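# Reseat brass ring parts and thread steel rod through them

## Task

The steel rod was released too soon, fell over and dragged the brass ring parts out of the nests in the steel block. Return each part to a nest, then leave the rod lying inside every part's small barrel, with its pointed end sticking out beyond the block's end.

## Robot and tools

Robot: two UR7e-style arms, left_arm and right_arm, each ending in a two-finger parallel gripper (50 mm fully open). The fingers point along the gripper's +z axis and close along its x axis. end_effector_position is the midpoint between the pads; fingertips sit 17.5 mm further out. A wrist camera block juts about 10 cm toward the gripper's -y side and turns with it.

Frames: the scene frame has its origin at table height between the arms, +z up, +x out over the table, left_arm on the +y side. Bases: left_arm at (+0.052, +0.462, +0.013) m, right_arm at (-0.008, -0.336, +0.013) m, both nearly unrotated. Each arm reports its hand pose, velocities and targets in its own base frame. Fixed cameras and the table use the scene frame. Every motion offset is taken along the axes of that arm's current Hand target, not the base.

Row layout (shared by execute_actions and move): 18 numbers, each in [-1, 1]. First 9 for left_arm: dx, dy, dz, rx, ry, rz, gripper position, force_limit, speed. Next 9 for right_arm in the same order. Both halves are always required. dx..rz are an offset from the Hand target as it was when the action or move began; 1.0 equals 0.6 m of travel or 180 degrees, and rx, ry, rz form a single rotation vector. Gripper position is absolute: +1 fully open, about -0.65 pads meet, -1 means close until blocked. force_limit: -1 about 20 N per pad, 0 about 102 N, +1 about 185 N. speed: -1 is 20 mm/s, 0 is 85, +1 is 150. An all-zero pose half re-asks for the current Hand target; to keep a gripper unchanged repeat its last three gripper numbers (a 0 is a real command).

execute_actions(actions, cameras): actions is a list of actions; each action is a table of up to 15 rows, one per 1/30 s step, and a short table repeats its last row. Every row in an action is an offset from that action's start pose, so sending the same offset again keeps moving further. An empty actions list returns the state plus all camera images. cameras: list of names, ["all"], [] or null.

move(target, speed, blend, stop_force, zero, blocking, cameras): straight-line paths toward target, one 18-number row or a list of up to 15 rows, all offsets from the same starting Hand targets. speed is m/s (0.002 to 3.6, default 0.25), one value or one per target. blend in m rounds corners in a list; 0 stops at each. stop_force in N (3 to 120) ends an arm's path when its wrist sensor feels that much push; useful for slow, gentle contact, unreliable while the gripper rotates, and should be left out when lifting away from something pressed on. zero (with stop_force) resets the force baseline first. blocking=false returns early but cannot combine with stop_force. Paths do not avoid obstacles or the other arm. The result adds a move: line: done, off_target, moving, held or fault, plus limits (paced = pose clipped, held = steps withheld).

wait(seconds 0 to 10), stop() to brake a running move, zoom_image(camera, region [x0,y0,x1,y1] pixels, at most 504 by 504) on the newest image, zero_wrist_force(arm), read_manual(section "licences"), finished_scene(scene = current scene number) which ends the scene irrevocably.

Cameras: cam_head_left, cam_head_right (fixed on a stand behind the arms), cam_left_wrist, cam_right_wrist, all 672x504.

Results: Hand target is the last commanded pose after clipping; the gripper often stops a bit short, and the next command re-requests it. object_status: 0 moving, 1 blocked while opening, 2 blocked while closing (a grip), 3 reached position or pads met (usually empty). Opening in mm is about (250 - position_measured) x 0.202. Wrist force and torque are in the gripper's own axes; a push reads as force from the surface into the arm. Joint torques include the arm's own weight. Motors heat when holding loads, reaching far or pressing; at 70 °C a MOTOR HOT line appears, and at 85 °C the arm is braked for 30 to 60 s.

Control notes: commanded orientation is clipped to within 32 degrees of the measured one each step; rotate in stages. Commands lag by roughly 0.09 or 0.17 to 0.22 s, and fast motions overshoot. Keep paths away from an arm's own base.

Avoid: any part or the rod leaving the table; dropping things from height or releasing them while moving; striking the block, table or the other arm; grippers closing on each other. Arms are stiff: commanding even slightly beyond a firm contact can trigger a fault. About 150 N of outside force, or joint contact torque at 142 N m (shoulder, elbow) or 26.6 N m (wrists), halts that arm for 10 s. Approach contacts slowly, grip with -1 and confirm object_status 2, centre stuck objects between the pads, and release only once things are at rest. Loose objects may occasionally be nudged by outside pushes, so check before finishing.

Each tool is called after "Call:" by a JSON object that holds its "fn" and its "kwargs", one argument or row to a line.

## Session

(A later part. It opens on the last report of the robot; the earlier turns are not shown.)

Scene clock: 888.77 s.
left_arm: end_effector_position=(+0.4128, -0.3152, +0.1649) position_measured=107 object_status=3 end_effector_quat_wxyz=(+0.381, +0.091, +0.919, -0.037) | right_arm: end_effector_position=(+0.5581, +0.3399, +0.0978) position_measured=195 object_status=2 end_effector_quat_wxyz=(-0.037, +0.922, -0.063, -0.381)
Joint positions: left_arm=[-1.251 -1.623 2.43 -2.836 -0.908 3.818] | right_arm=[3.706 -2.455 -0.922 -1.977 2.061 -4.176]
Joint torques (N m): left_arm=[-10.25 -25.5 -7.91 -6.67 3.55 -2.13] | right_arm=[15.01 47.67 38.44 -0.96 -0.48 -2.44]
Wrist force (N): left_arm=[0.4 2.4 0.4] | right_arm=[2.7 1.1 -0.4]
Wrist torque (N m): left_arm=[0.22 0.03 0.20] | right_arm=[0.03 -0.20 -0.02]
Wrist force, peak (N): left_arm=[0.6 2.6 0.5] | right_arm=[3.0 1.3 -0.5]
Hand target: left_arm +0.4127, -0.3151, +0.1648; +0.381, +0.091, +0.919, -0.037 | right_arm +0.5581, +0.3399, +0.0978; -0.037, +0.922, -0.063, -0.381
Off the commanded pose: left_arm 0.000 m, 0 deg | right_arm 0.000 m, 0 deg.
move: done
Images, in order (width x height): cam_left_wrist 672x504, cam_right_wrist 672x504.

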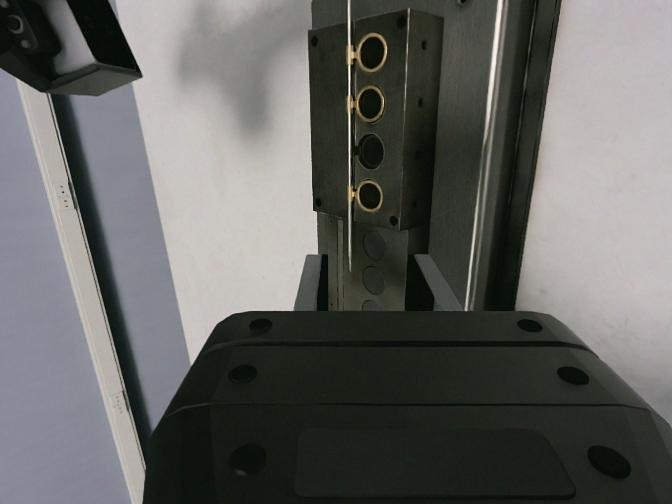

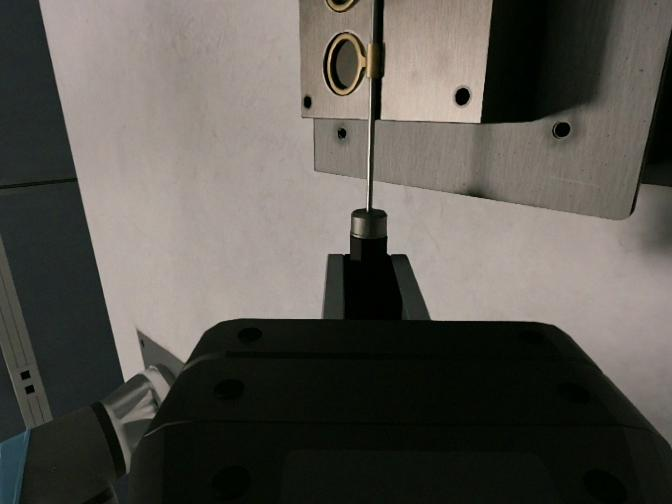

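Call:
{"fn": "move", "kwargs": {
  "target": [0, 0, 0, 0, 0, 0, 0.3, -0.9, -0.5, 0.001414, 0.000026, 0.000707, 0.00114, -0.00016, -0.00428, -1, -0.4, -0.8],
  "speed": 0.02,
  "stop_force": 5,
  "cameras": ["cam_left_wrist", "cam_right_wrist"]
}}

Call:
{"fn": "zoom_image", "kwargs": {
  "camera": "cam_left_wrist",
  "region": [342, 16, 366, 34]
}}

Call:
{"fn": "zoom_image", "kwargs": {
  "camera": "cam_left_wrist",
  "region": [342, 68, 366, 86]
}}

Call:
{"fn": "zoom_image", "kwargs": {
  "camera": "cam_left_wrist",
  "region": [342, 128, 366, 146]
}}

Call:
{"fn": "zoom_image", "kwargs": {
  "camera": "cam_left_wrist",
  "region": [342, 202, 366, 220]
}}

Call:
{"fn": "zoom_image", "kwargs": {
  "camera": "cam_right_wrist",
  "region": [362, 104, 386, 122]
}}

Call:
{"fn": "zoom_image", "kwargs": {
  "camera": "cam_right_wrist",
  "region": [362, 0, 386, 18]
}}

Scene clock: 956.87 s.
left_arm: end_effector_position=(+0.4127, -0.3151, +0.1648) position_measured=107 object_status=3 end_effector_quat_wxyz=(+0.381, +0.091, +0.919, -0.037) | right_arm: end_effector_position=(+0.5584, +0.3399, +0.0969) position_measured=195 object_status=2 end_effector_quat_wxyz=(-0.041, +0.922, -0.058, -0.381)
Joint positions: left_arm=[-1.251 -1.623 2.43 -2.836 -0.908 3.818] | right_arm=[3.705 -2.455 -0.924 -1.973 2.064 -4.19]
Joint torques (N m): left_arm=[-8.29 -24.59 -8.9 -6.45 3.48 -2.12] | right_arm=[-13.28 47.83 14.63 3.18 2.33 -2.51]
Wrist force (N): left_arm=[0.2 2.6 0.4] | right_arm=[2.7 1.3 -0.5]
Wrist torque (N m): left_arm=[0.25 0.07 0.19] | right_arm=[0.05 -0.18 -0.02]
Wrist force, peak (N): left_arm=[0.4 2.8 0.5] | right_arm=[2.9 1.3 -0.8]
Hand target: left_arm +0.4127, -0.3151, +0.1648; +0.381, +0.091, +0.919, -0.037 | right_arm +0.5584, +0.3399, +0.0969; -0.041, +0.922, -0.058, -0.381
Off the commanded pose: left_arm 0.000 m, 0 deg | right_arm 0.000 m, 0 deg.
move: done
Images, in order (width x height): cam_left_wrist 672x504, cam_right_wrist 672x504.

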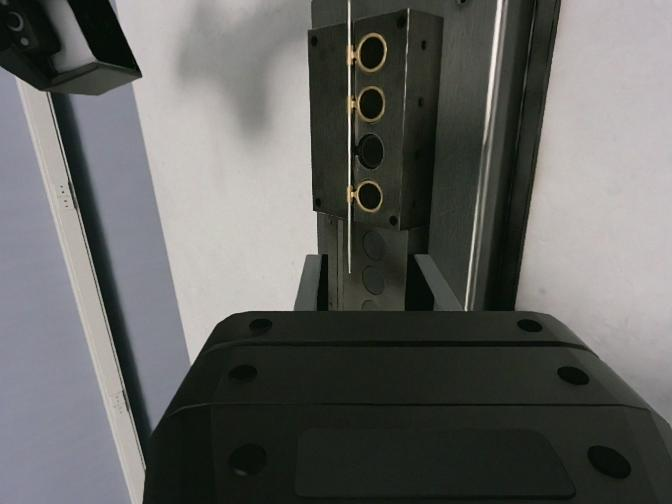

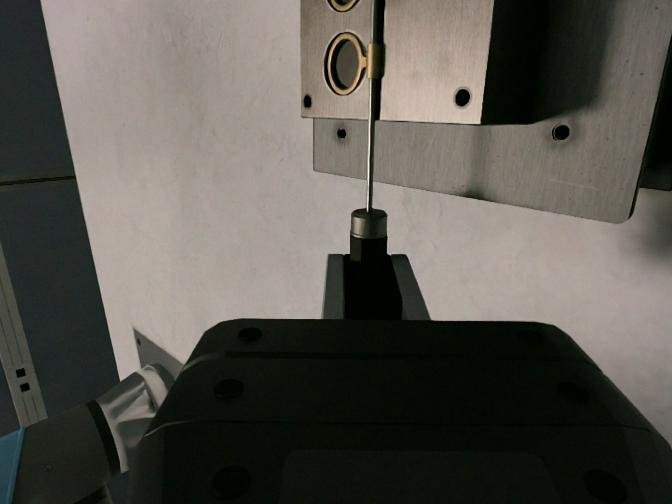

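Scaled by 21.000 from the camera's 672x504 image, which has a finer 960x720 frame.

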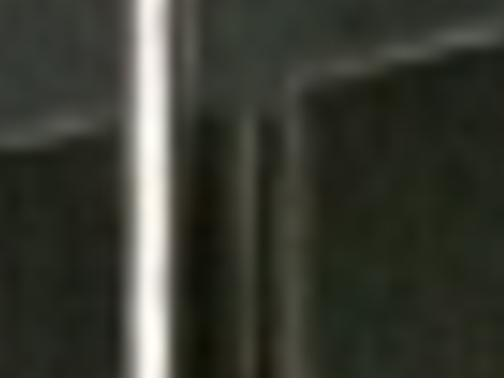

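Scaled by 21.000 from the camera's 672x504 image, which has a finer 960x720 frame.

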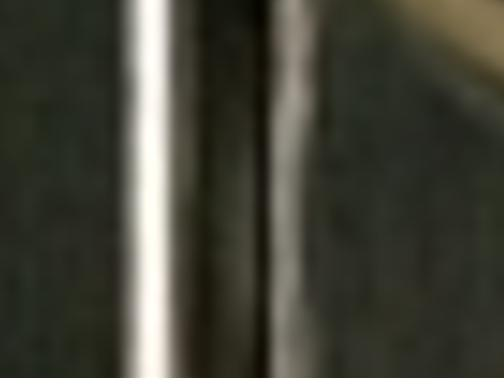

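Scaled by 21.000 from the camera's 672x504 image, which has a finer 960x720 frame.

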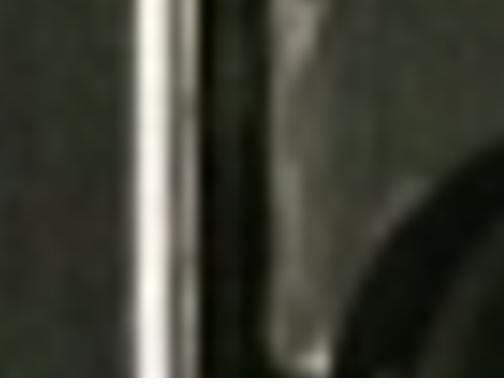

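Scaled by 21.000 from the camera's 672x504 image, which has a finer 960x720 frame.

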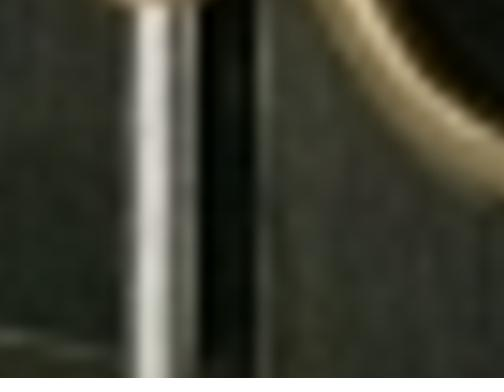

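Scaled by 21.000 from the camera's 672x504 image, which has a finer 960x720 frame.

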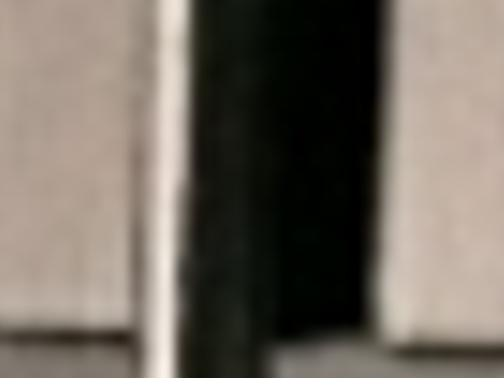

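Scaled by 21.000 from the camera's 672x504 image, which has a finer 960x720 frame.

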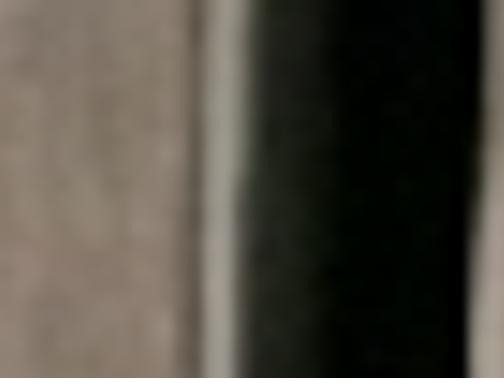

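Call:
{"fn": "zoom_image", "kwargs": {
  "camera": "cam_right_wrist",
  "region": [352, 35, 400, 71]
}}

Call:
{"fn": "zoom_image", "kwargs": {
  "camera": "cam_right_wrist",
  "region": [352, 60, 400, 96]
}}

Call:
{"fn": "zoom_image", "kwargs": {
  "camera": "cam_left_wrist",
  "region": [335, 38, 375, 68]
}}

Call:
{"fn": "zoom_image", "kwargs": {
  "camera": "cam_left_wrist",
  "region": [335, 178, 375, 208]
}}

Scaled by 10.500 from the camera's 672x504 image, which has a finer 960x720 frame.

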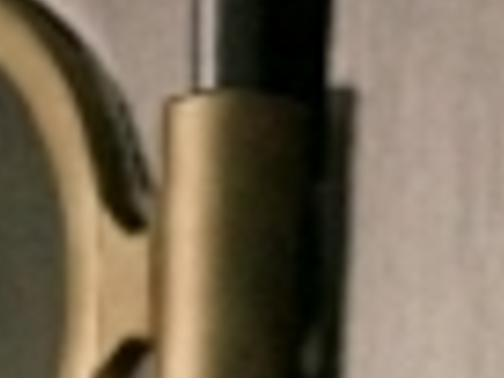

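Scaled by 10.500 from the camera's 672x504 image, which has a finer 960x720 frame.

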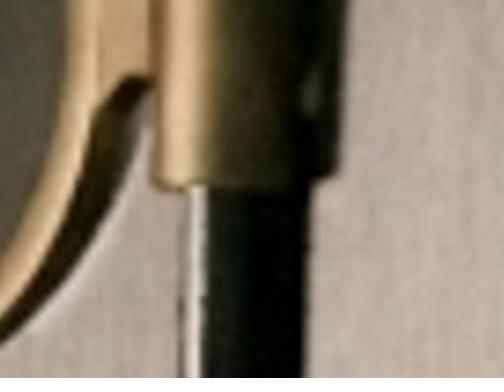

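Scaled by 12.600 from the camera's 672x504 image, which has a finer 960x720 frame.

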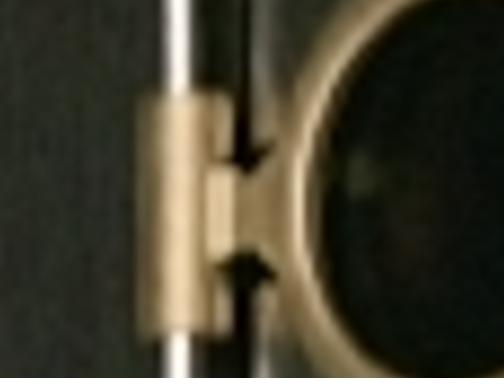

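Scaled by 12.600 from the camera's 672x504 image, which has a finer 960x720 frame.

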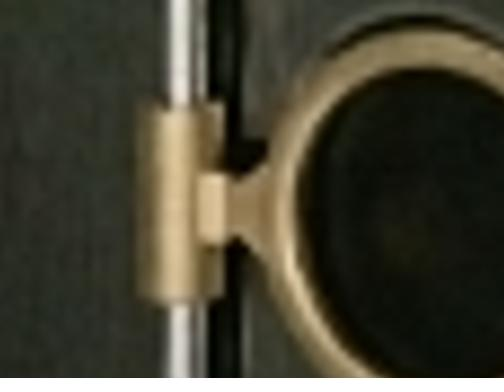

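Call:
{"fn": "move", "kwargs": {
  "target": [0, 0, 0, 0, 0, 0, 0.3, -0.9, -0.5, 0.001179, 0.000043, 0.001178, 0, 0, 0, -1, -0.4, -0.8],
  "speed": 0.01,
  "stop_force": 4
}}

Scene clock: 989.33 s.
left_arm: end_effector_position=(+0.4127, -0.3151, +0.1648) position_measured=107 object_status=3 end_effector_quat_wxyz=(+0.381, +0.091, +0.919, -0.037) | right_arm: end_effector_position=(+0.5584, +0.3399, +0.0959) position_measured=195 object_status=2 end_effector_quat_wxyz=(-0.041, +0.922, -0.058, -0.381)
Joint positions: left_arm=[-1.251 -1.623 2.43 -2.836 -0.908 3.818] | right_arm=[3.705 -2.456 -0.925 -1.971 2.064 -4.19]
Joint torques (N m): left_arm=[-8.72 -24.85 -8.9 -5.17 3.46 -2.09] | right_arm=[-11.82 47.78 14.6 3.16 2.29 -2.28]
Wrist force (N): left_arm=[-0.1 2.2 0.2] | right_arm=[2.8 1.2 -0.8]
Wrist torque (N m): left_arm=[0.19 0.09 0.20] | right_arm=[0.05 -0.22 0.00]
Wrist force, peak (N): left_arm=[0.3 2.7 0.6] | right_arm=[3.0 1.5 -0.3]
Hand target: left_arm +0.4127, -0.3151, +0.1648; +0.381, +0.091, +0.919, -0.037 | right_arm +0.5584, +0.3399, +0.0959; -0.041, +0.922, -0.058, -0.381
Off the commanded pose: left_arm 0.000 m, 0 deg | right_arm 0.000 m, 0 deg.
move: done

Call:
{"fn": "move", "kwargs": {
  "target": [0, 0, 0, 0, 0, 0, 0.3, -0.9, -0.5, 0.000943, 0.000034, 0.000942, 0, 0, 0, -1, -0.4, -0.8],
  "speed": 0.01,
  "stop_force": 4,
  "cameras": ["cam_left_wrist", "cam_right_wrist"]
}}

Call:
{"fn": "zoom_image", "kwargs": {
  "camera": "cam_left_wrist",
  "region": [342, 16, 366, 34]
}}

Call:
{"fn": "zoom_image", "kwargs": {
  "camera": "cam_left_wrist",
  "region": [342, 202, 366, 220]
}}

Call:
{"fn": "zoom_image", "kwargs": {
  "camera": "cam_right_wrist",
  "region": [352, 60, 400, 96]
}}

Call:
{"fn": "zoom_image", "kwargs": {
  "camera": "cam_right_wrist",
  "region": [362, 104, 386, 122]
}}

Scene clock: 993.40 s.
left_arm: end_effector_position=(+0.4127, -0.3151, +0.1648) position_measured=107 object_status=3 end_effector_quat_wxyz=(+0.381, +0.091, +0.919, -0.037) | right_arm: end_effector_position=(+0.5584, +0.3399, +0.0951) position_measured=195 object_status=2 end_effector_quat_wxyz=(-0.041, +0.922, -0.058, -0.381)
Joint positions: left_arm=[-1.251 -1.623 2.43 -2.836 -0.908 3.818] | right_arm=[3.705 -2.456 -0.926 -1.969 2.064 -4.19]
Joint torques (N m): left_arm=[-8.08 -25 -8.69 -4 3.38 -2] | right_arm=[-4.58 47.25 14.55 3.08 2.28 -0.67]
Wrist force (N): left_arm=[0.2 2.1 0.4] | right_arm=[2.8 1.4 -0.6]
Wrist torque (N m): left_arm=[0.17 0.06 0.20] | right_arm=[0.09 -0.19 -0.01]
Wrist force, peak (N): left_arm=[0.1 2.7 0.3] | right_arm=[3.0 1.3 -0.8]
Hand target: left_arm +0.4127, -0.3151, +0.1648; +0.381, +0.091, +0.919, -0.037 | right_arm +0.5584, +0.3399, +0.0951; -0.041, +0.922, -0.058, -0.381
Off the commanded pose: left_arm 0.000 m, 0 deg | right_arm 0.000 m, 0 deg.
move: done
Images, in order (width x height): cam_left_wrist 672x504, cam_right_wrist 672x504.

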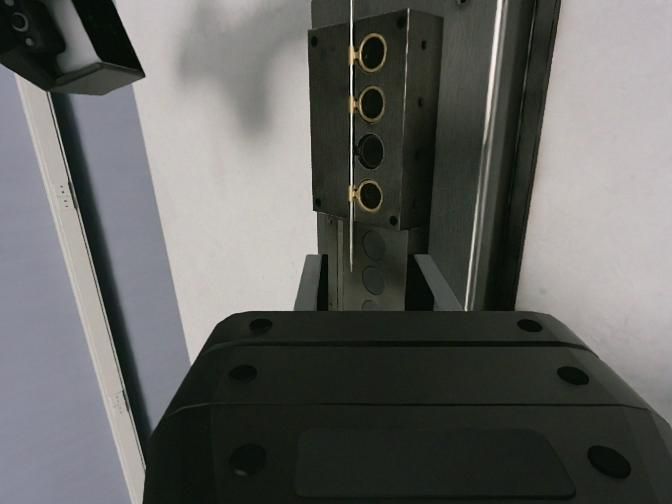

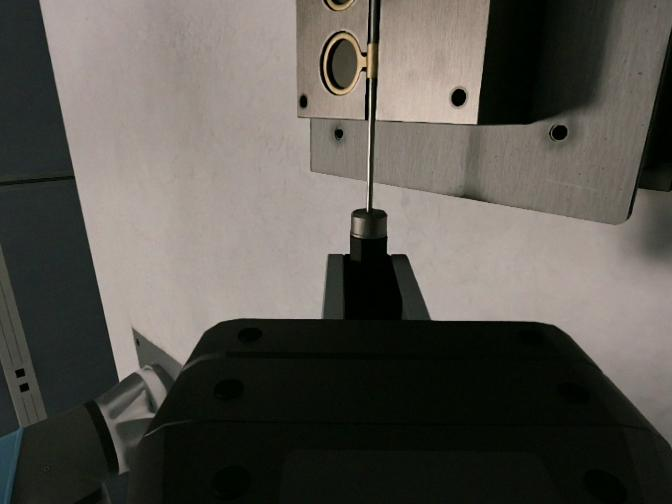

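Scaled by 21.000 from the camera's 672x504 image, which has a finer 960x720 frame.

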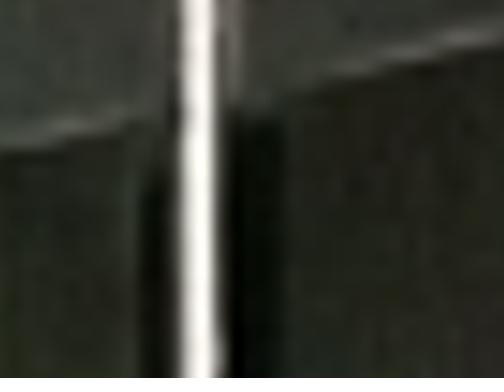

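Scaled by 21.000 from the camera's 672x504 image, which has a finer 960x720 frame.

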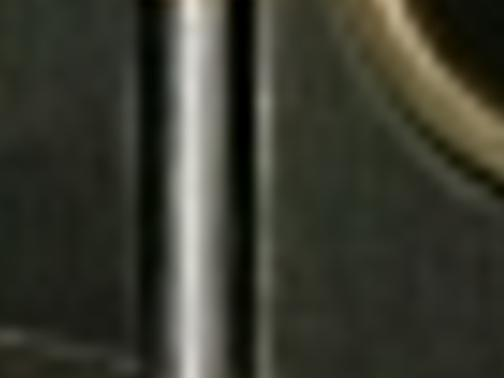

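Scaled by 10.500 from the camera's 672x504 image, which has a finer 960x720 frame.

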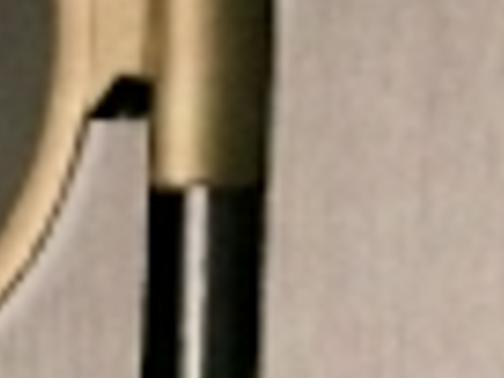

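Scaled by 21.000 from the camera's 672x504 image, which has a finer 960x720 frame.

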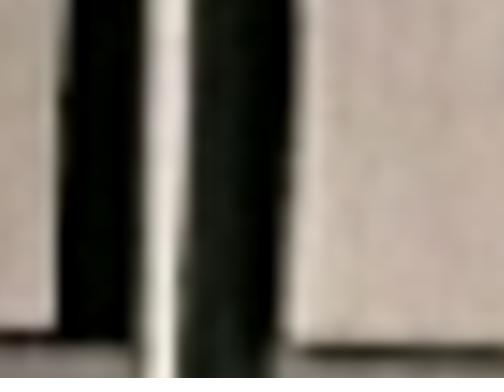

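Call:
{"fn": "move", "kwargs": {
  "target": [0, 0, 0, 0, 0, 0, 0.3, -0.9, -0.5, 0.000707, 0.000043, 0.001178, 0, 0, 0, -1, -0.4, -0.8],
  "speed": 0.01,
  "stop_force": 4,
  "cameras": ["cam_left_wrist", "cam_right_wrist"]
}}

Call:
{"fn": "zoom_image", "kwargs": {
  "camera": "cam_left_wrist",
  "region": [342, 16, 366, 34]
}}

Call:
{"fn": "zoom_image", "kwargs": {
  "camera": "cam_left_wrist",
  "region": [342, 202, 366, 220]
}}

Call:
{"fn": "zoom_image", "kwargs": {
  "camera": "cam_right_wrist",
  "region": [362, 104, 386, 122]
}}

Scene clock: 1002.40 s.
left_arm: end_effector_position=(+0.4127, -0.3151, +0.1648) position_measured=107 object_status=3 end_effector_quat_wxyz=(+0.381, +0.091, +0.919, -0.037) | right_arm: end_effector_position=(+0.5582, +0.3399, +0.0943) position_measured=195 object_status=2 end_effector_quat_wxyz=(-0.041, +0.922, -0.058, -0.381)
Joint positions: left_arm=[-1.251 -1.623 2.43 -2.836 -0.908 3.818] | right_arm=[3.705 -2.456 -0.928 -1.967 2.064 -4.19]
Joint torques (N m): left_arm=[-8.43 -24.97 -8.41 -2.86 3.35 -1.93] | right_arm=[14.62 47.24 14.97 3.16 2.27 2.73]
Wrist force (N): left_arm=[0.3 2.4 0.5] | right_arm=[2.8 1.6 -1.2]
Wrist torque (N m): left_arm=[0.22 0.04 0.20] | right_arm=[0.14 -0.19 0.02]
Wrist force, peak (N): left_arm=[0.4 2.7 0.3] | right_arm=[3.0 1.5 -1.1]
Hand target: left_arm +0.4127, -0.3151, +0.1648; +0.381, +0.091, +0.919, -0.037 | right_arm +0.5582, +0.3399, +0.0943; -0.041, +0.922, -0.058, -0.381
Off the commanded pose: left_arm 0.000 m, 0 deg | right_arm 0.000 m, 0 deg.
move: done
Images, in order (width x height): cam_left_wrist 672x504, cam_right_wrist 672x504.

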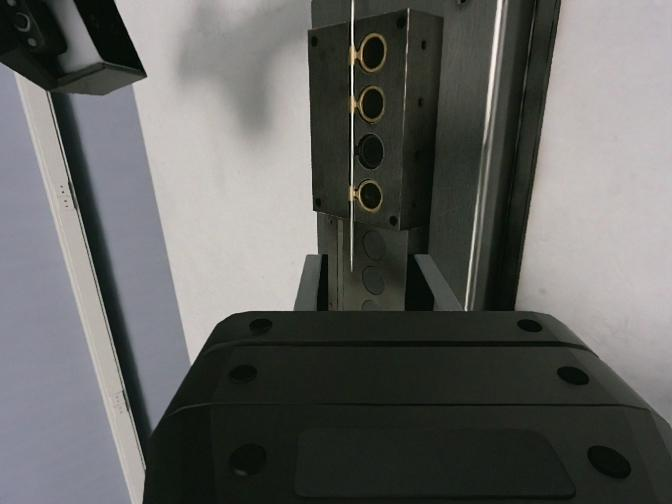

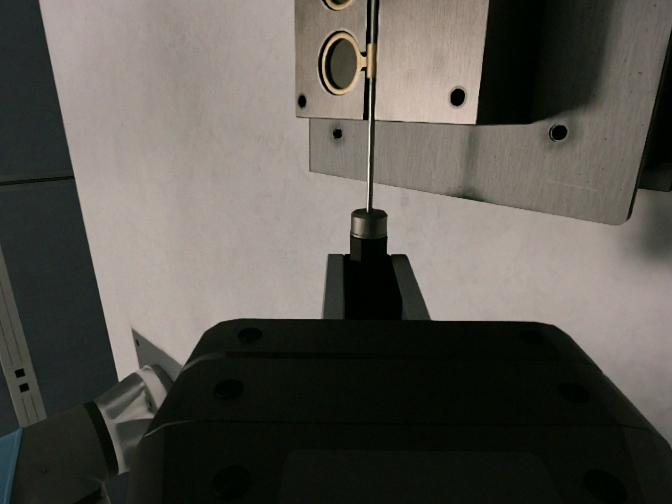

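Scaled by 21.000 from the camera's 672x504 image, which has a finer 960x720 frame.

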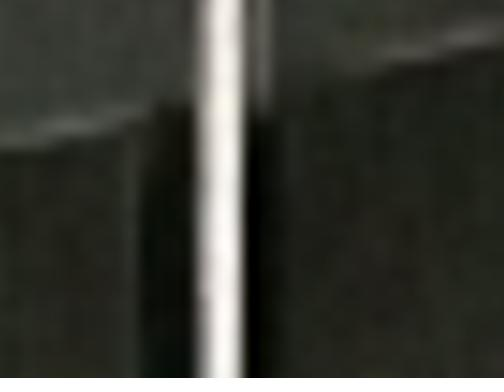

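Scaled by 21.000 from the camera's 672x504 image, which has a finer 960x720 frame.

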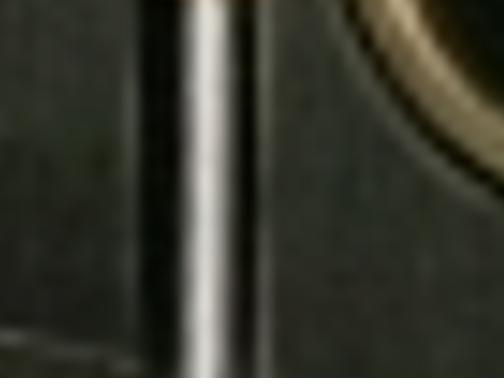

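Scaled by 21.000 from the camera's 672x504 image, which has a finer 960x720 frame.

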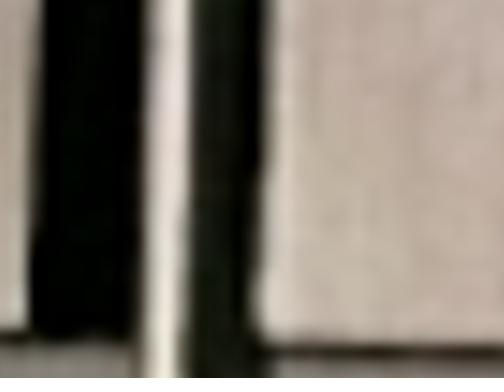

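Call:
{"fn": "move", "kwargs": {
  "target": [0, 0, 0, 0, 0, 0, 0.3, -0.9, -0.5, 0.000648, 0.000036, 0.001001, 0, 0, 0, -1, -0.4, -0.8],
  "speed": 0.01,
  "stop_force": 4
}}

Scene clock: 1006.97 s.
left_arm: end_effector_position=(+0.4127, -0.3151, +0.1648) position_measured=107 object_status=3 end_effector_quat_wxyz=(+0.381, +0.091, +0.919, -0.037) | right_arm: end_effector_position=(+0.5581, +0.3399, +0.0936) position_measured=195 object_status=2 end_effector_quat_wxyz=(-0.041, +0.922, -0.058, -0.381)
Joint positions: left_arm=[-1.251 -1.623 2.43 -2.836 -0.908 3.818] | right_arm=[3.705 -2.457 -0.93 -1.965 2.064 -4.19]
Joint torques (N m): left_arm=[-8.5 -24.98 -8.86 -1.84 3.29 -1.9] | right_arm=[14.65 47.06 14.63 2.96 2.27 2.74]
Wrist force (N): left_arm=[0.3 2.3 0.4] | right_arm=[3.0 1.4 -1.0]
Wrist torque (N m): left_arm=[0.20 0.05 0.20] | right_arm=[0.15 -0.17 0.04]
Wrist force, peak (N): left_arm=[0.3 2.6 0.5] | right_arm=[3.3 1.4 -0.6]
Hand target: left_arm +0.4127, -0.3151, +0.1648; +0.381, +0.091, +0.919, -0.037 | right_arm +0.5581, +0.3399, +0.0936; -0.041, +0.922, -0.058, -0.381
Off the commanded pose: left_arm 0.000 m, 0 deg | right_arm 0.000 m, 0 deg.
move: done

Call:
{"fn": "move", "kwargs": {
  "target": [0, 0, 0, 0, 0, 0, 0.3, -0.9, -0.5, 0.000589, 0.000021, 0.000589, 0, 0, 0, -1, -0.4, -0.8],
  "speed": 0.01,
  "stop_force": 3,
  "cameras": ["cam_left_wrist", "cam_right_wrist"]
}}

Call:
{"fn": "zoom_image", "kwargs": {
  "camera": "cam_left_wrist",
  "region": [342, 16, 366, 34]
}}

Call:
{"fn": "zoom_image", "kwargs": {
  "camera": "cam_left_wrist",
  "region": [342, 202, 366, 220]
}}

Call:
{"fn": "zoom_image", "kwargs": {
  "camera": "cam_right_wrist",
  "region": [362, 104, 386, 122]
}}

Call:
{"fn": "zoom_image", "kwargs": {
  "camera": "cam_left_wrist",
  "region": [328, 20, 400, 74]
}}

Call:
{"fn": "zoom_image", "kwargs": {
  "camera": "cam_left_wrist",
  "region": [328, 80, 400, 134]
}}

Call:
{"fn": "zoom_image", "kwargs": {
  "camera": "cam_left_wrist",
  "region": [328, 166, 400, 220]
}}

Scene clock: 1012.73 s.
left_arm: end_effector_position=(+0.4127, -0.3151, +0.1648) position_measured=107 object_status=3 end_effector_quat_wxyz=(+0.381, +0.091, +0.919, -0.037) | right_arm: end_effector_position=(+0.5581, +0.3399, +0.0931) position_measured=195 object_status=2 end_effector_quat_wxyz=(-0.041, +0.922, -0.058, -0.381)
Joint positions: left_arm=[-1.251 -1.623 2.43 -2.836 -0.908 3.818] | right_arm=[3.705 -2.457 -0.931 -1.964 2.064 -4.19]
Joint torques (N m): left_arm=[-8.57 -24.71 -8.74 -1.36 3.22 -1.88] | right_arm=[14.41 47.33 14.45 3.06 2.28 2.71]
Wrist force (N): left_arm=[0.0 2.0 0.3] | right_arm=[3.2 1.4 -0.9]
Wrist torque (N m): left_arm=[0.16 0.10 0.20] | right_arm=[0.14 -0.20 0.04]
Wrist force, peak (N): left_arm=[0.0 2.7 0.7] | right_arm=[3.3 1.6 -1.0]
Hand target: left_arm +0.4127, -0.3151, +0.1648; +0.381, +0.091, +0.919, -0.037 | right_arm +0.5581, +0.3399, +0.0931; -0.041, +0.922, -0.058, -0.381
Off the commanded pose: left_arm 0.000 m, 0 deg | right_arm 0.000 m, 0 deg.
move: done
Images, in order (width x height): cam_left_wrist 672x504, cam_right_wrist 672x504.

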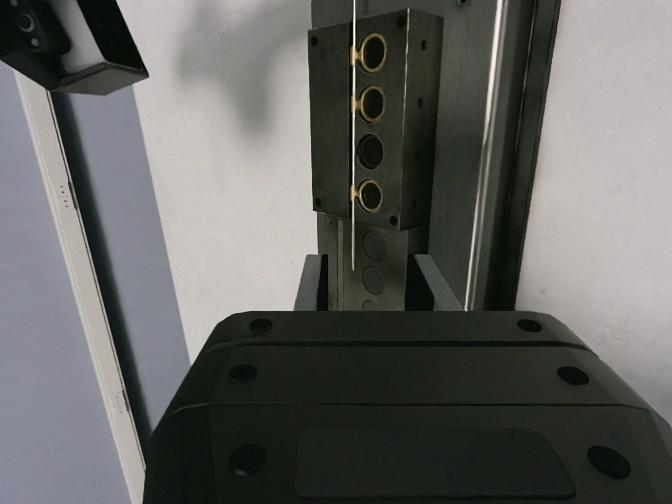

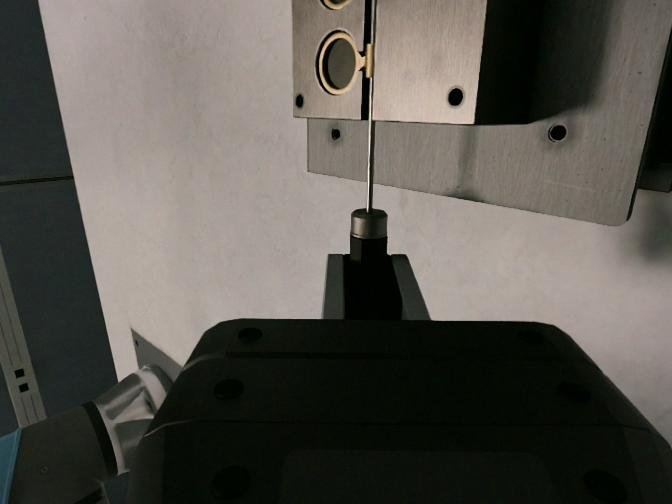

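Scaled by 21.000 from the camera's 672x504 image, which has a finer 960x720 frame.

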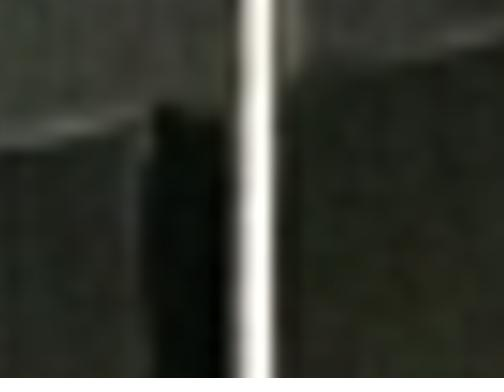

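Scaled by 21.000 from the camera's 672x504 image, which has a finer 960x720 frame.

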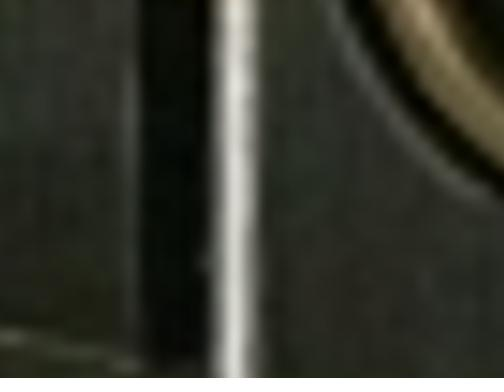

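Scaled by 21.000 from the camera's 672x504 image, which has a finer 960x720 frame.

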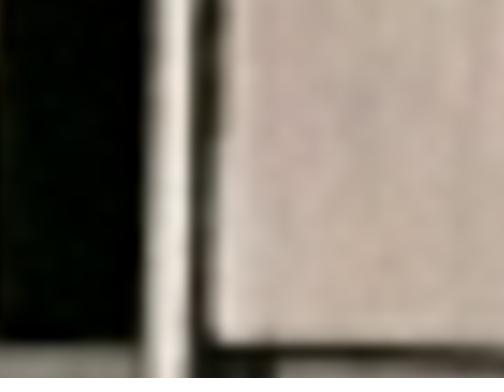

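Scaled by 7.000 from the camera's 672x504 image, which has a finer 960x720 frame.

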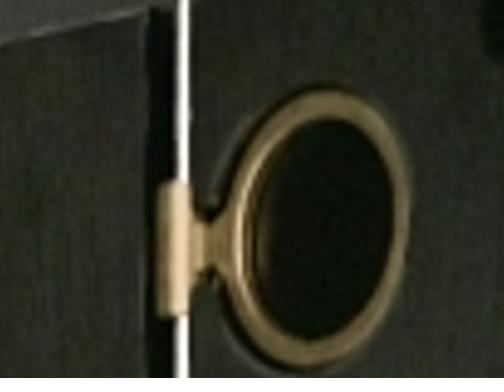

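Scaled by 7.000 from the camera's 672x504 image, which has a finer 960x720 frame.

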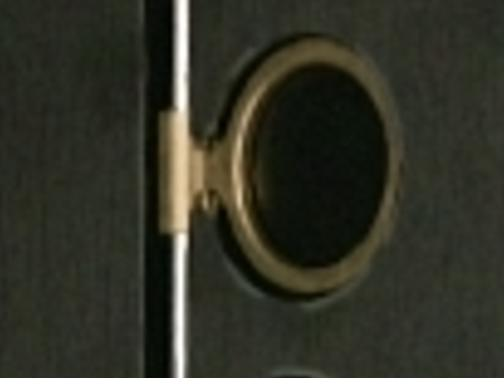

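Scaled by 7.000 from the camera's 672x504 image, which has a finer 960x720 frame.

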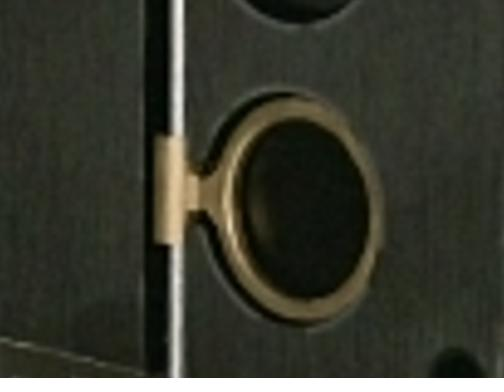

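Call:
{"fn": "move", "kwargs": {
  "target": [0, 0, 0, 0, 0, 0, 0.3, -0.9, -0.5, 0.000156, -0.021665, 0.000806, 0, 0, 0, -1, -0.4, -0.8],
  "speed": 0.02,
  "stop_force": 6,
  "cameras": ["cam_left_wrist", "cam_right_wrist"]
}}

Call:
{"fn": "zoom_image", "kwargs": {
  "camera": "cam_left_wrist",
  "region": [328, 20, 400, 74]
}}

Call:
{"fn": "zoom_image", "kwargs": {
  "camera": "cam_left_wrist",
  "region": [328, 80, 400, 134]
}}

Call:
{"fn": "zoom_image", "kwargs": {
  "camera": "cam_left_wrist",
  "region": [328, 166, 400, 220]
}}

Scene clock: 1043.80 s.
left_arm: end_effector_position=(+0.4127, -0.3151, +0.1648) position_measured=107 object_status=3 end_effector_quat_wxyz=(+0.381, +0.091, +0.919, -0.037) | right_arm: end_effector_position=(+0.5596, +0.3528, +0.0931) position_measured=195 object_status=2 end_effector_quat_wxyz=(-0.041, +0.922, -0.058, -0.381)
Joint positions: left_arm=[-1.251 -1.623 2.43 -2.836 -0.908 3.818] | right_arm=[3.718 -2.475 -0.898 -1.973 2.071 -4.178]
Joint torques (N m): left_arm=[-8.63 -24.82 -8.94 -1.46 3.15 -1.98] | right_arm=[14.58 46.3 37.64 -0.69 2.16 2.82]
Wrist force (N): left_arm=[0.3 2.4 0.5] | right_arm=[1.3 2.1 -1.5]
Wrist torque (N m): left_arm=[0.22 0.06 0.20] | right_arm=[0.13 -0.23 -0.21]
Wrist force, peak (N): left_arm=[0.3 2.8 0.3] | right_arm=[3.3 1.8 -1.0]
Hand target: left_arm +0.4127, -0.3151, +0.1648; +0.381, +0.091, +0.919, -0.037 | right_arm +0.5596, +0.3528, +0.0931; -0.041, +0.922, -0.058, -0.381
Off the commanded pose: left_arm 0.000 m, 0 deg | right_arm 0.000 m, 0 deg.
move: done
Images, in order (width x height): cam_left_wrist 672x504, cam_right_wrist 672x504.

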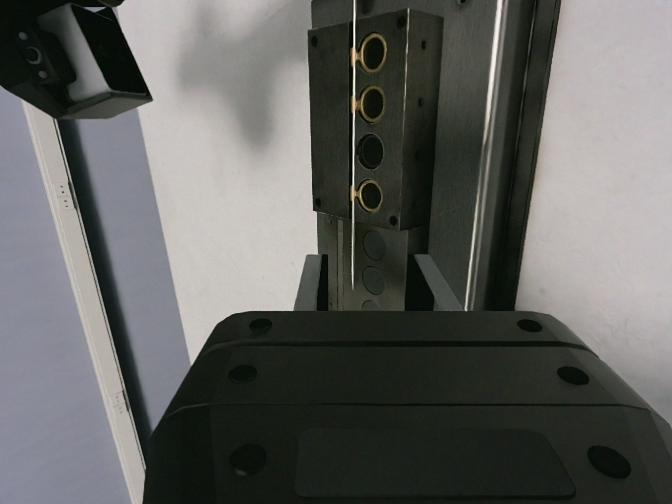

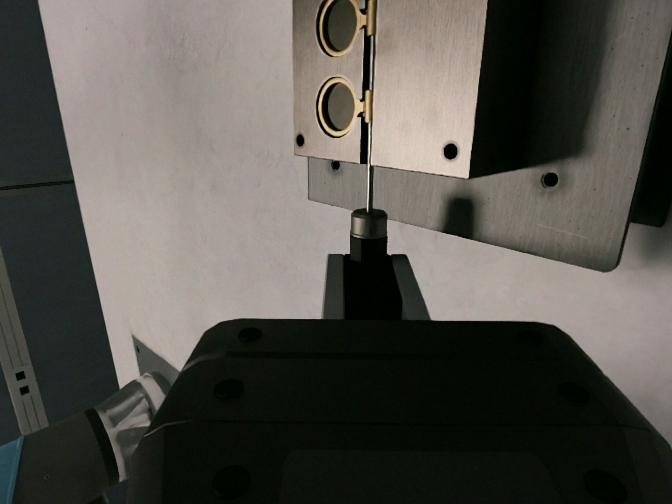

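Scaled by 7.000 from the camera's 672x504 image, which has a finer 960x720 frame.

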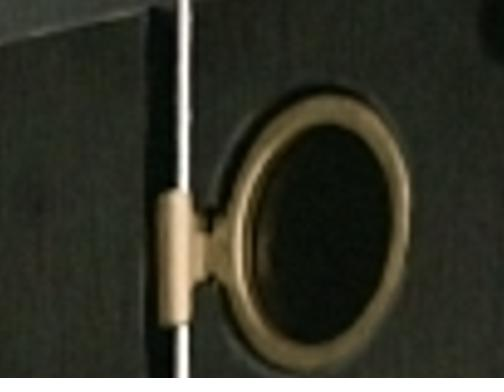

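Scaled by 7.000 from the camera's 672x504 image, which has a finer 960x720 frame.

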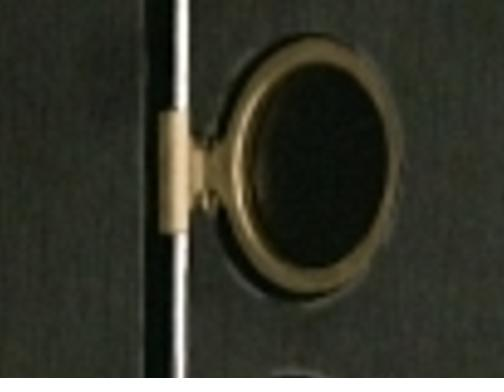

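Scaled by 7.000 from the camera's 672x504 image, which has a finer 960x720 frame.

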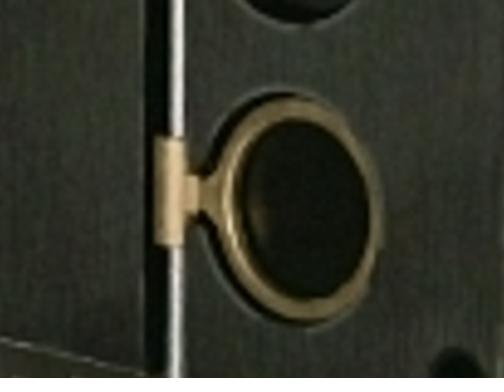

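Call:
{"fn": "move", "kwargs": {
  "target": [0, 0, 0, 0, 0, 0, 0.3, -0.9, -0.5, -0.000328, -0.02001, 0.000508, 0, 0, 0, -1, -0.4, -0.8],
  "speed": 0.02,
  "stop_force": 6,
  "cameras": ["cam_left_wrist", "cam_right_wrist"]
}}

Call:
{"fn": "zoom_image", "kwargs": {
  "camera": "cam_right_wrist",
  "region": [330, 170, 410, 230]
}}

Call:
{"fn": "zoom_image", "kwargs": {
  "camera": "cam_left_wrist",
  "region": [328, 20, 400, 74]
}}

Call:
{"fn": "zoom_image", "kwargs": {
  "camera": "cam_left_wrist",
  "region": [328, 80, 400, 134]
}}

Call:
{"fn": "zoom_image", "kwargs": {
  "camera": "cam_left_wrist",
  "region": [328, 166, 400, 220]
}}

Scene clock: 1055.10 s.
left_arm: end_effector_position=(+0.4127, -0.3151, +0.1648) position_measured=107 object_status=3 end_effector_quat_wxyz=(+0.381, +0.091, +0.919, -0.037) | right_arm: end_effector_position=(+0.5609, +0.3648, +0.0934) position_measured=195 object_status=2 end_effector_quat_wxyz=(-0.041, +0.922, -0.058, -0.381)
Joint positions: left_arm=[-1.251 -1.623 2.43 -2.836 -0.908 3.818] | right_arm=[3.729 -2.493 -0.865 -1.983 2.078 -4.168]
Joint torques (N m): left_arm=[-7.84 -25.01 -9.18 -1.41 3.23 -1.98] | right_arm=[14.95 48.76 38.12 -1.1 2.43 2.71]
Wrist force (N): left_arm=[0.3 2.6 0.2] | right_arm=[3.7 1.5 -0.9]
Wrist torque (N m): left_arm=[0.24 0.04 0.20] | right_arm=[0.13 -0.18 -0.03]
Wrist force, peak (N): left_arm=[0.1 2.7 0.5] | right_arm=[3.9 1.4 -1.3]
Hand target: left_arm +0.4127, -0.3151, +0.1648; +0.381, +0.091, +0.919, -0.037 | right_arm +0.5609, +0.3648, +0.0934; -0.041, +0.922, -0.058, -0.381
Off the commanded pose: left_arm 0.000 m, 0 deg | right_arm 0.000 m, 0 deg.
move: done
Images, in order (width x height): cam_left_wrist 672x504, cam_right_wrist 672x504.

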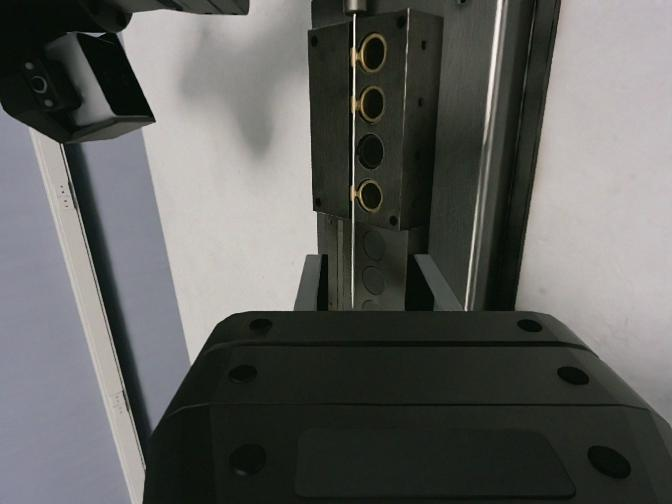

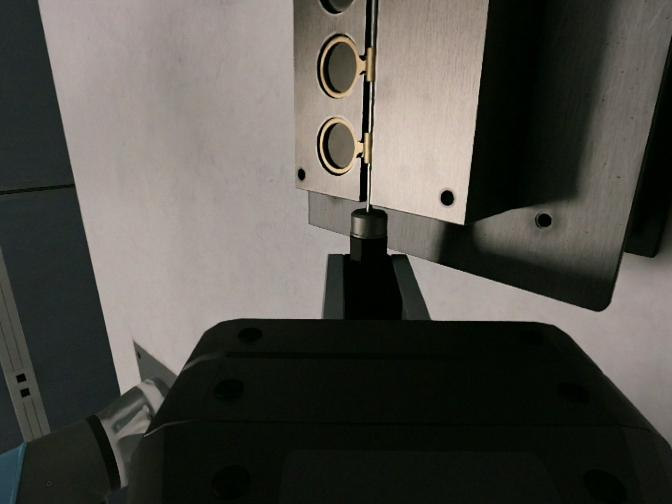

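Scaled by 6.300 from the camera's 672x504 image, which has a finer 960x720 frame.

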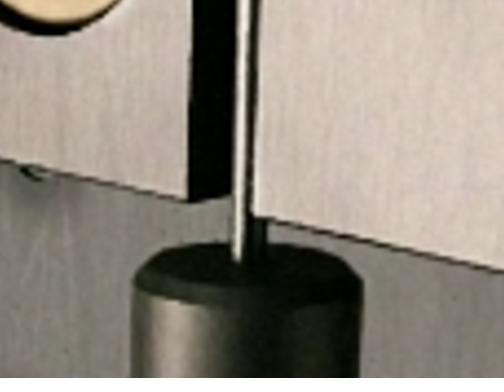

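Scaled by 7.000 from the camera's 672x504 image, which has a finer 960x720 frame.

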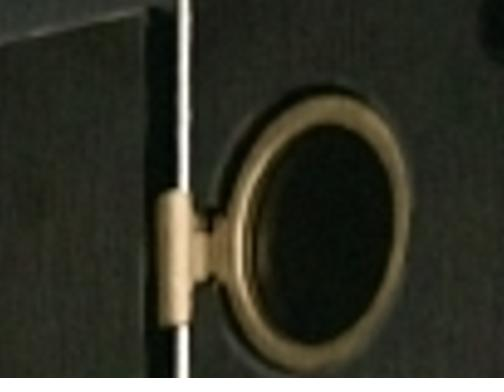

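Scaled by 7.000 from the camera's 672x504 image, which has a finer 960x720 frame.

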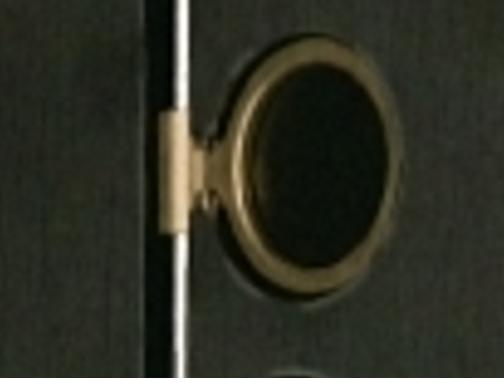

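Scaled by 7.000 from the camera's 672x504 image, which has a finer 960x720 frame.

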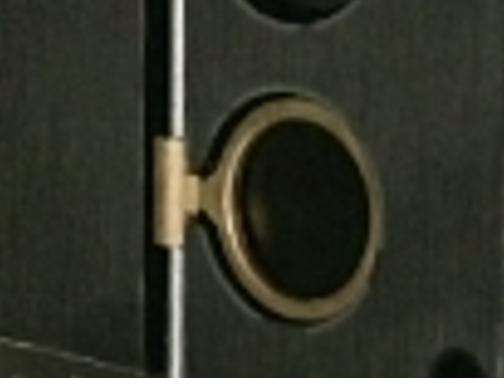

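Call:
{"fn": "move", "kwargs": {
  "target": [0, 0, 0, 0, 0, 0, 0.3, -0.9, -0.5, 0.00016, -0.004166, 0.000143, 0, 0, 0, -1, -0.4, -0.8],
  "speed": 0.01,
  "stop_force": 5,
  "cameras": ["cam_right_wrist"]
}}

Call:
{"fn": "zoom_image", "kwargs": {
  "camera": "cam_right_wrist",
  "region": [330, 180, 410, 240]
}}

Scene clock: 1071.37 s.
left_arm: end_effector_position=(+0.4127, -0.3151, +0.1648) position_measured=107 object_status=3 end_effector_quat_wxyz=(+0.381, +0.091, +0.919, -0.037) | right_arm: end_effector_position=(+0.5613, +0.3673, +0.0934) position_measured=195 object_status=2 end_effector_quat_wxyz=(-0.041, +0.922, -0.058, -0.381)
Joint positions: left_arm=[-1.251 -1.623 2.43 -2.836 -0.908 3.818] | right_arm=[3.732 -2.497 -0.858 -1.985 2.08 -4.165]
Joint torques (N m): left_arm=[-7.9 -24.96 -9.23 -1.4 3.06 -2] | right_arm=[14.63 47.17 38.22 -0.73 2.29 2.8]
Wrist force (N): left_arm=[0.0 2.3 0.5] | right_arm=[1.3 2.2 -2.6]
Wrist torque (N m): left_arm=[0.21 0.08 0.19] | right_arm=[0.14 -0.23 -0.15]
Wrist force, peak (N): left_arm=[0.4 2.7 0.5] | right_arm=[4.2 1.4 -0.8]
Hand target: left_arm +0.4127, -0.3151, +0.1648; +0.381, +0.091, +0.919, -0.037 | right_arm +0.5613, +0.3673, +0.0934; -0.041, +0.922, -0.058, -0.381
Off the commanded pose: left_arm 0.000 m, 0 deg | right_arm 0.000 m, 0 deg.
move: done
Images, in order (width x height): cam_right_wrist 672x504.

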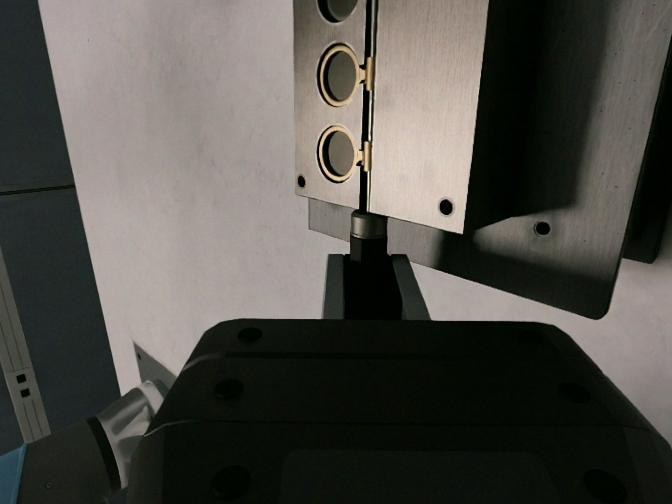

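Scaled by 6.300 from the camera's 672x504 image, which has a finer 960x720 frame.

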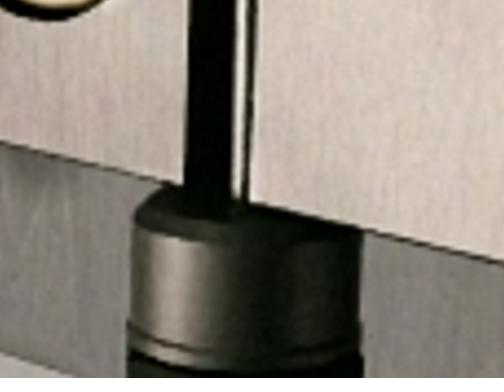

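Call:
{"fn": "move", "kwargs": {
  "target": [0, 0, 0, 0, 0, 0, 0.3, -0.9, -0.5, -0.000212, -0.000007, -0.000141, 0, 0, 0, -1, -0.4, -0.8],
  "speed": 0.01,
  "cameras": ["cam_left_wrist"]
}}

Call:
{"fn": "zoom_image", "kwargs": {
  "camera": "cam_left_wrist",
  "region": [328, 0, 400, 54]
}}

Call:
{"fn": "zoom_image", "kwargs": {
  "camera": "cam_left_wrist",
  "region": [320, 170, 416, 242]
}}

Scene clock: 1078.00 s.
left_arm: end_effector_position=(+0.4127, -0.3151, +0.1648) position_measured=107 object_status=3 end_effector_quat_wxyz=(+0.381, +0.091, +0.919, -0.037) | right_arm: end_effector_position=(+0.5612, +0.3673, +0.0934) position_measured=195 object_status=2 end_effector_quat_wxyz=(-0.041, +0.922, -0.058, -0.381)
Joint positions: left_arm=[-1.251 -1.623 2.43 -2.836 -0.908 3.818] | right_arm=[3.732 -2.496 -0.858 -1.986 2.08 -4.165]
Joint torques (N m): left_arm=[-7.71 -24.62 -9.43 -1.46 3.03 -1.97] | right_arm=[14.82 63.29 37.78 -1.02 2.32 2.81]
Wrist force (N): left_arm=[0.1 2.6 0.3] | right_arm=[3.2 1.1 -1.3]
Wrist torque (N m): left_arm=[0.25 0.08 0.20] | right_arm=[0.08 -0.19 -0.08]
Wrist force, peak (N): left_arm=[0.4 2.7 0.5] | right_arm=[1.5 2.1 -3.0]
Hand target: left_arm +0.4127, -0.3151, +0.1648; +0.381, +0.091, +0.919, -0.037 | right_arm +0.5612, +0.3673, +0.0935; -0.041, +0.922, -0.058, -0.381
Off the commanded pose: left_arm 0.000 m, 0 deg | right_arm 0.000 m, 0 deg.
move: done
Images, in order (width x height): cam_left_wrist 672x504.

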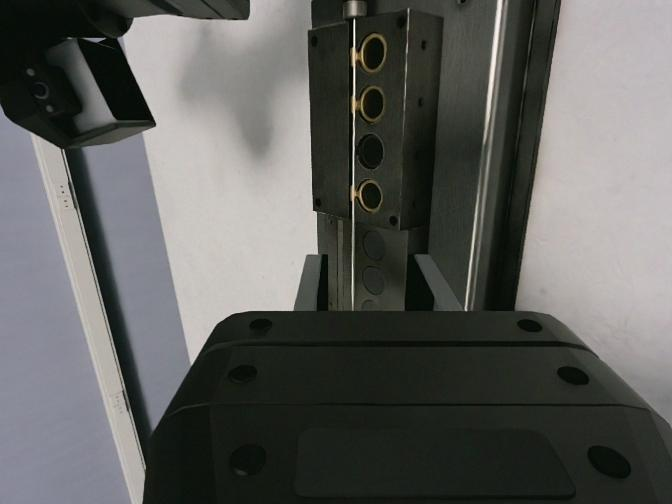

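Scaled by 7.000 from the camera's 672x504 image, which has a finer 960x720 frame.

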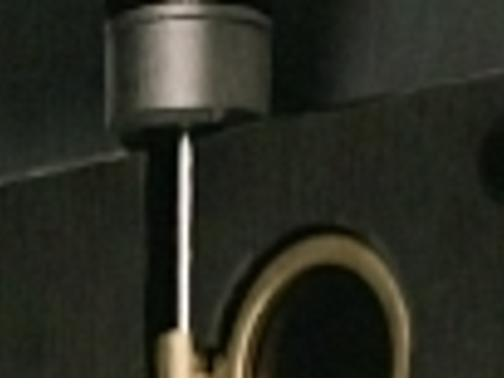

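Scaled by 5.250 from the camera's 672x504 image, which has a finer 960x720 frame.

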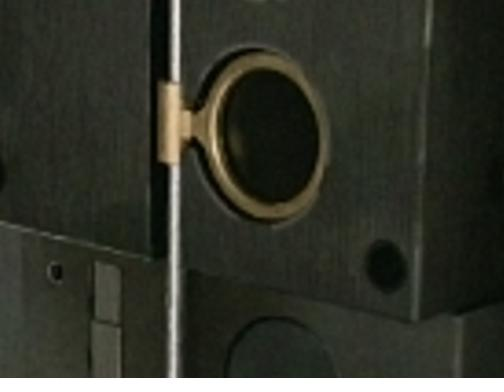

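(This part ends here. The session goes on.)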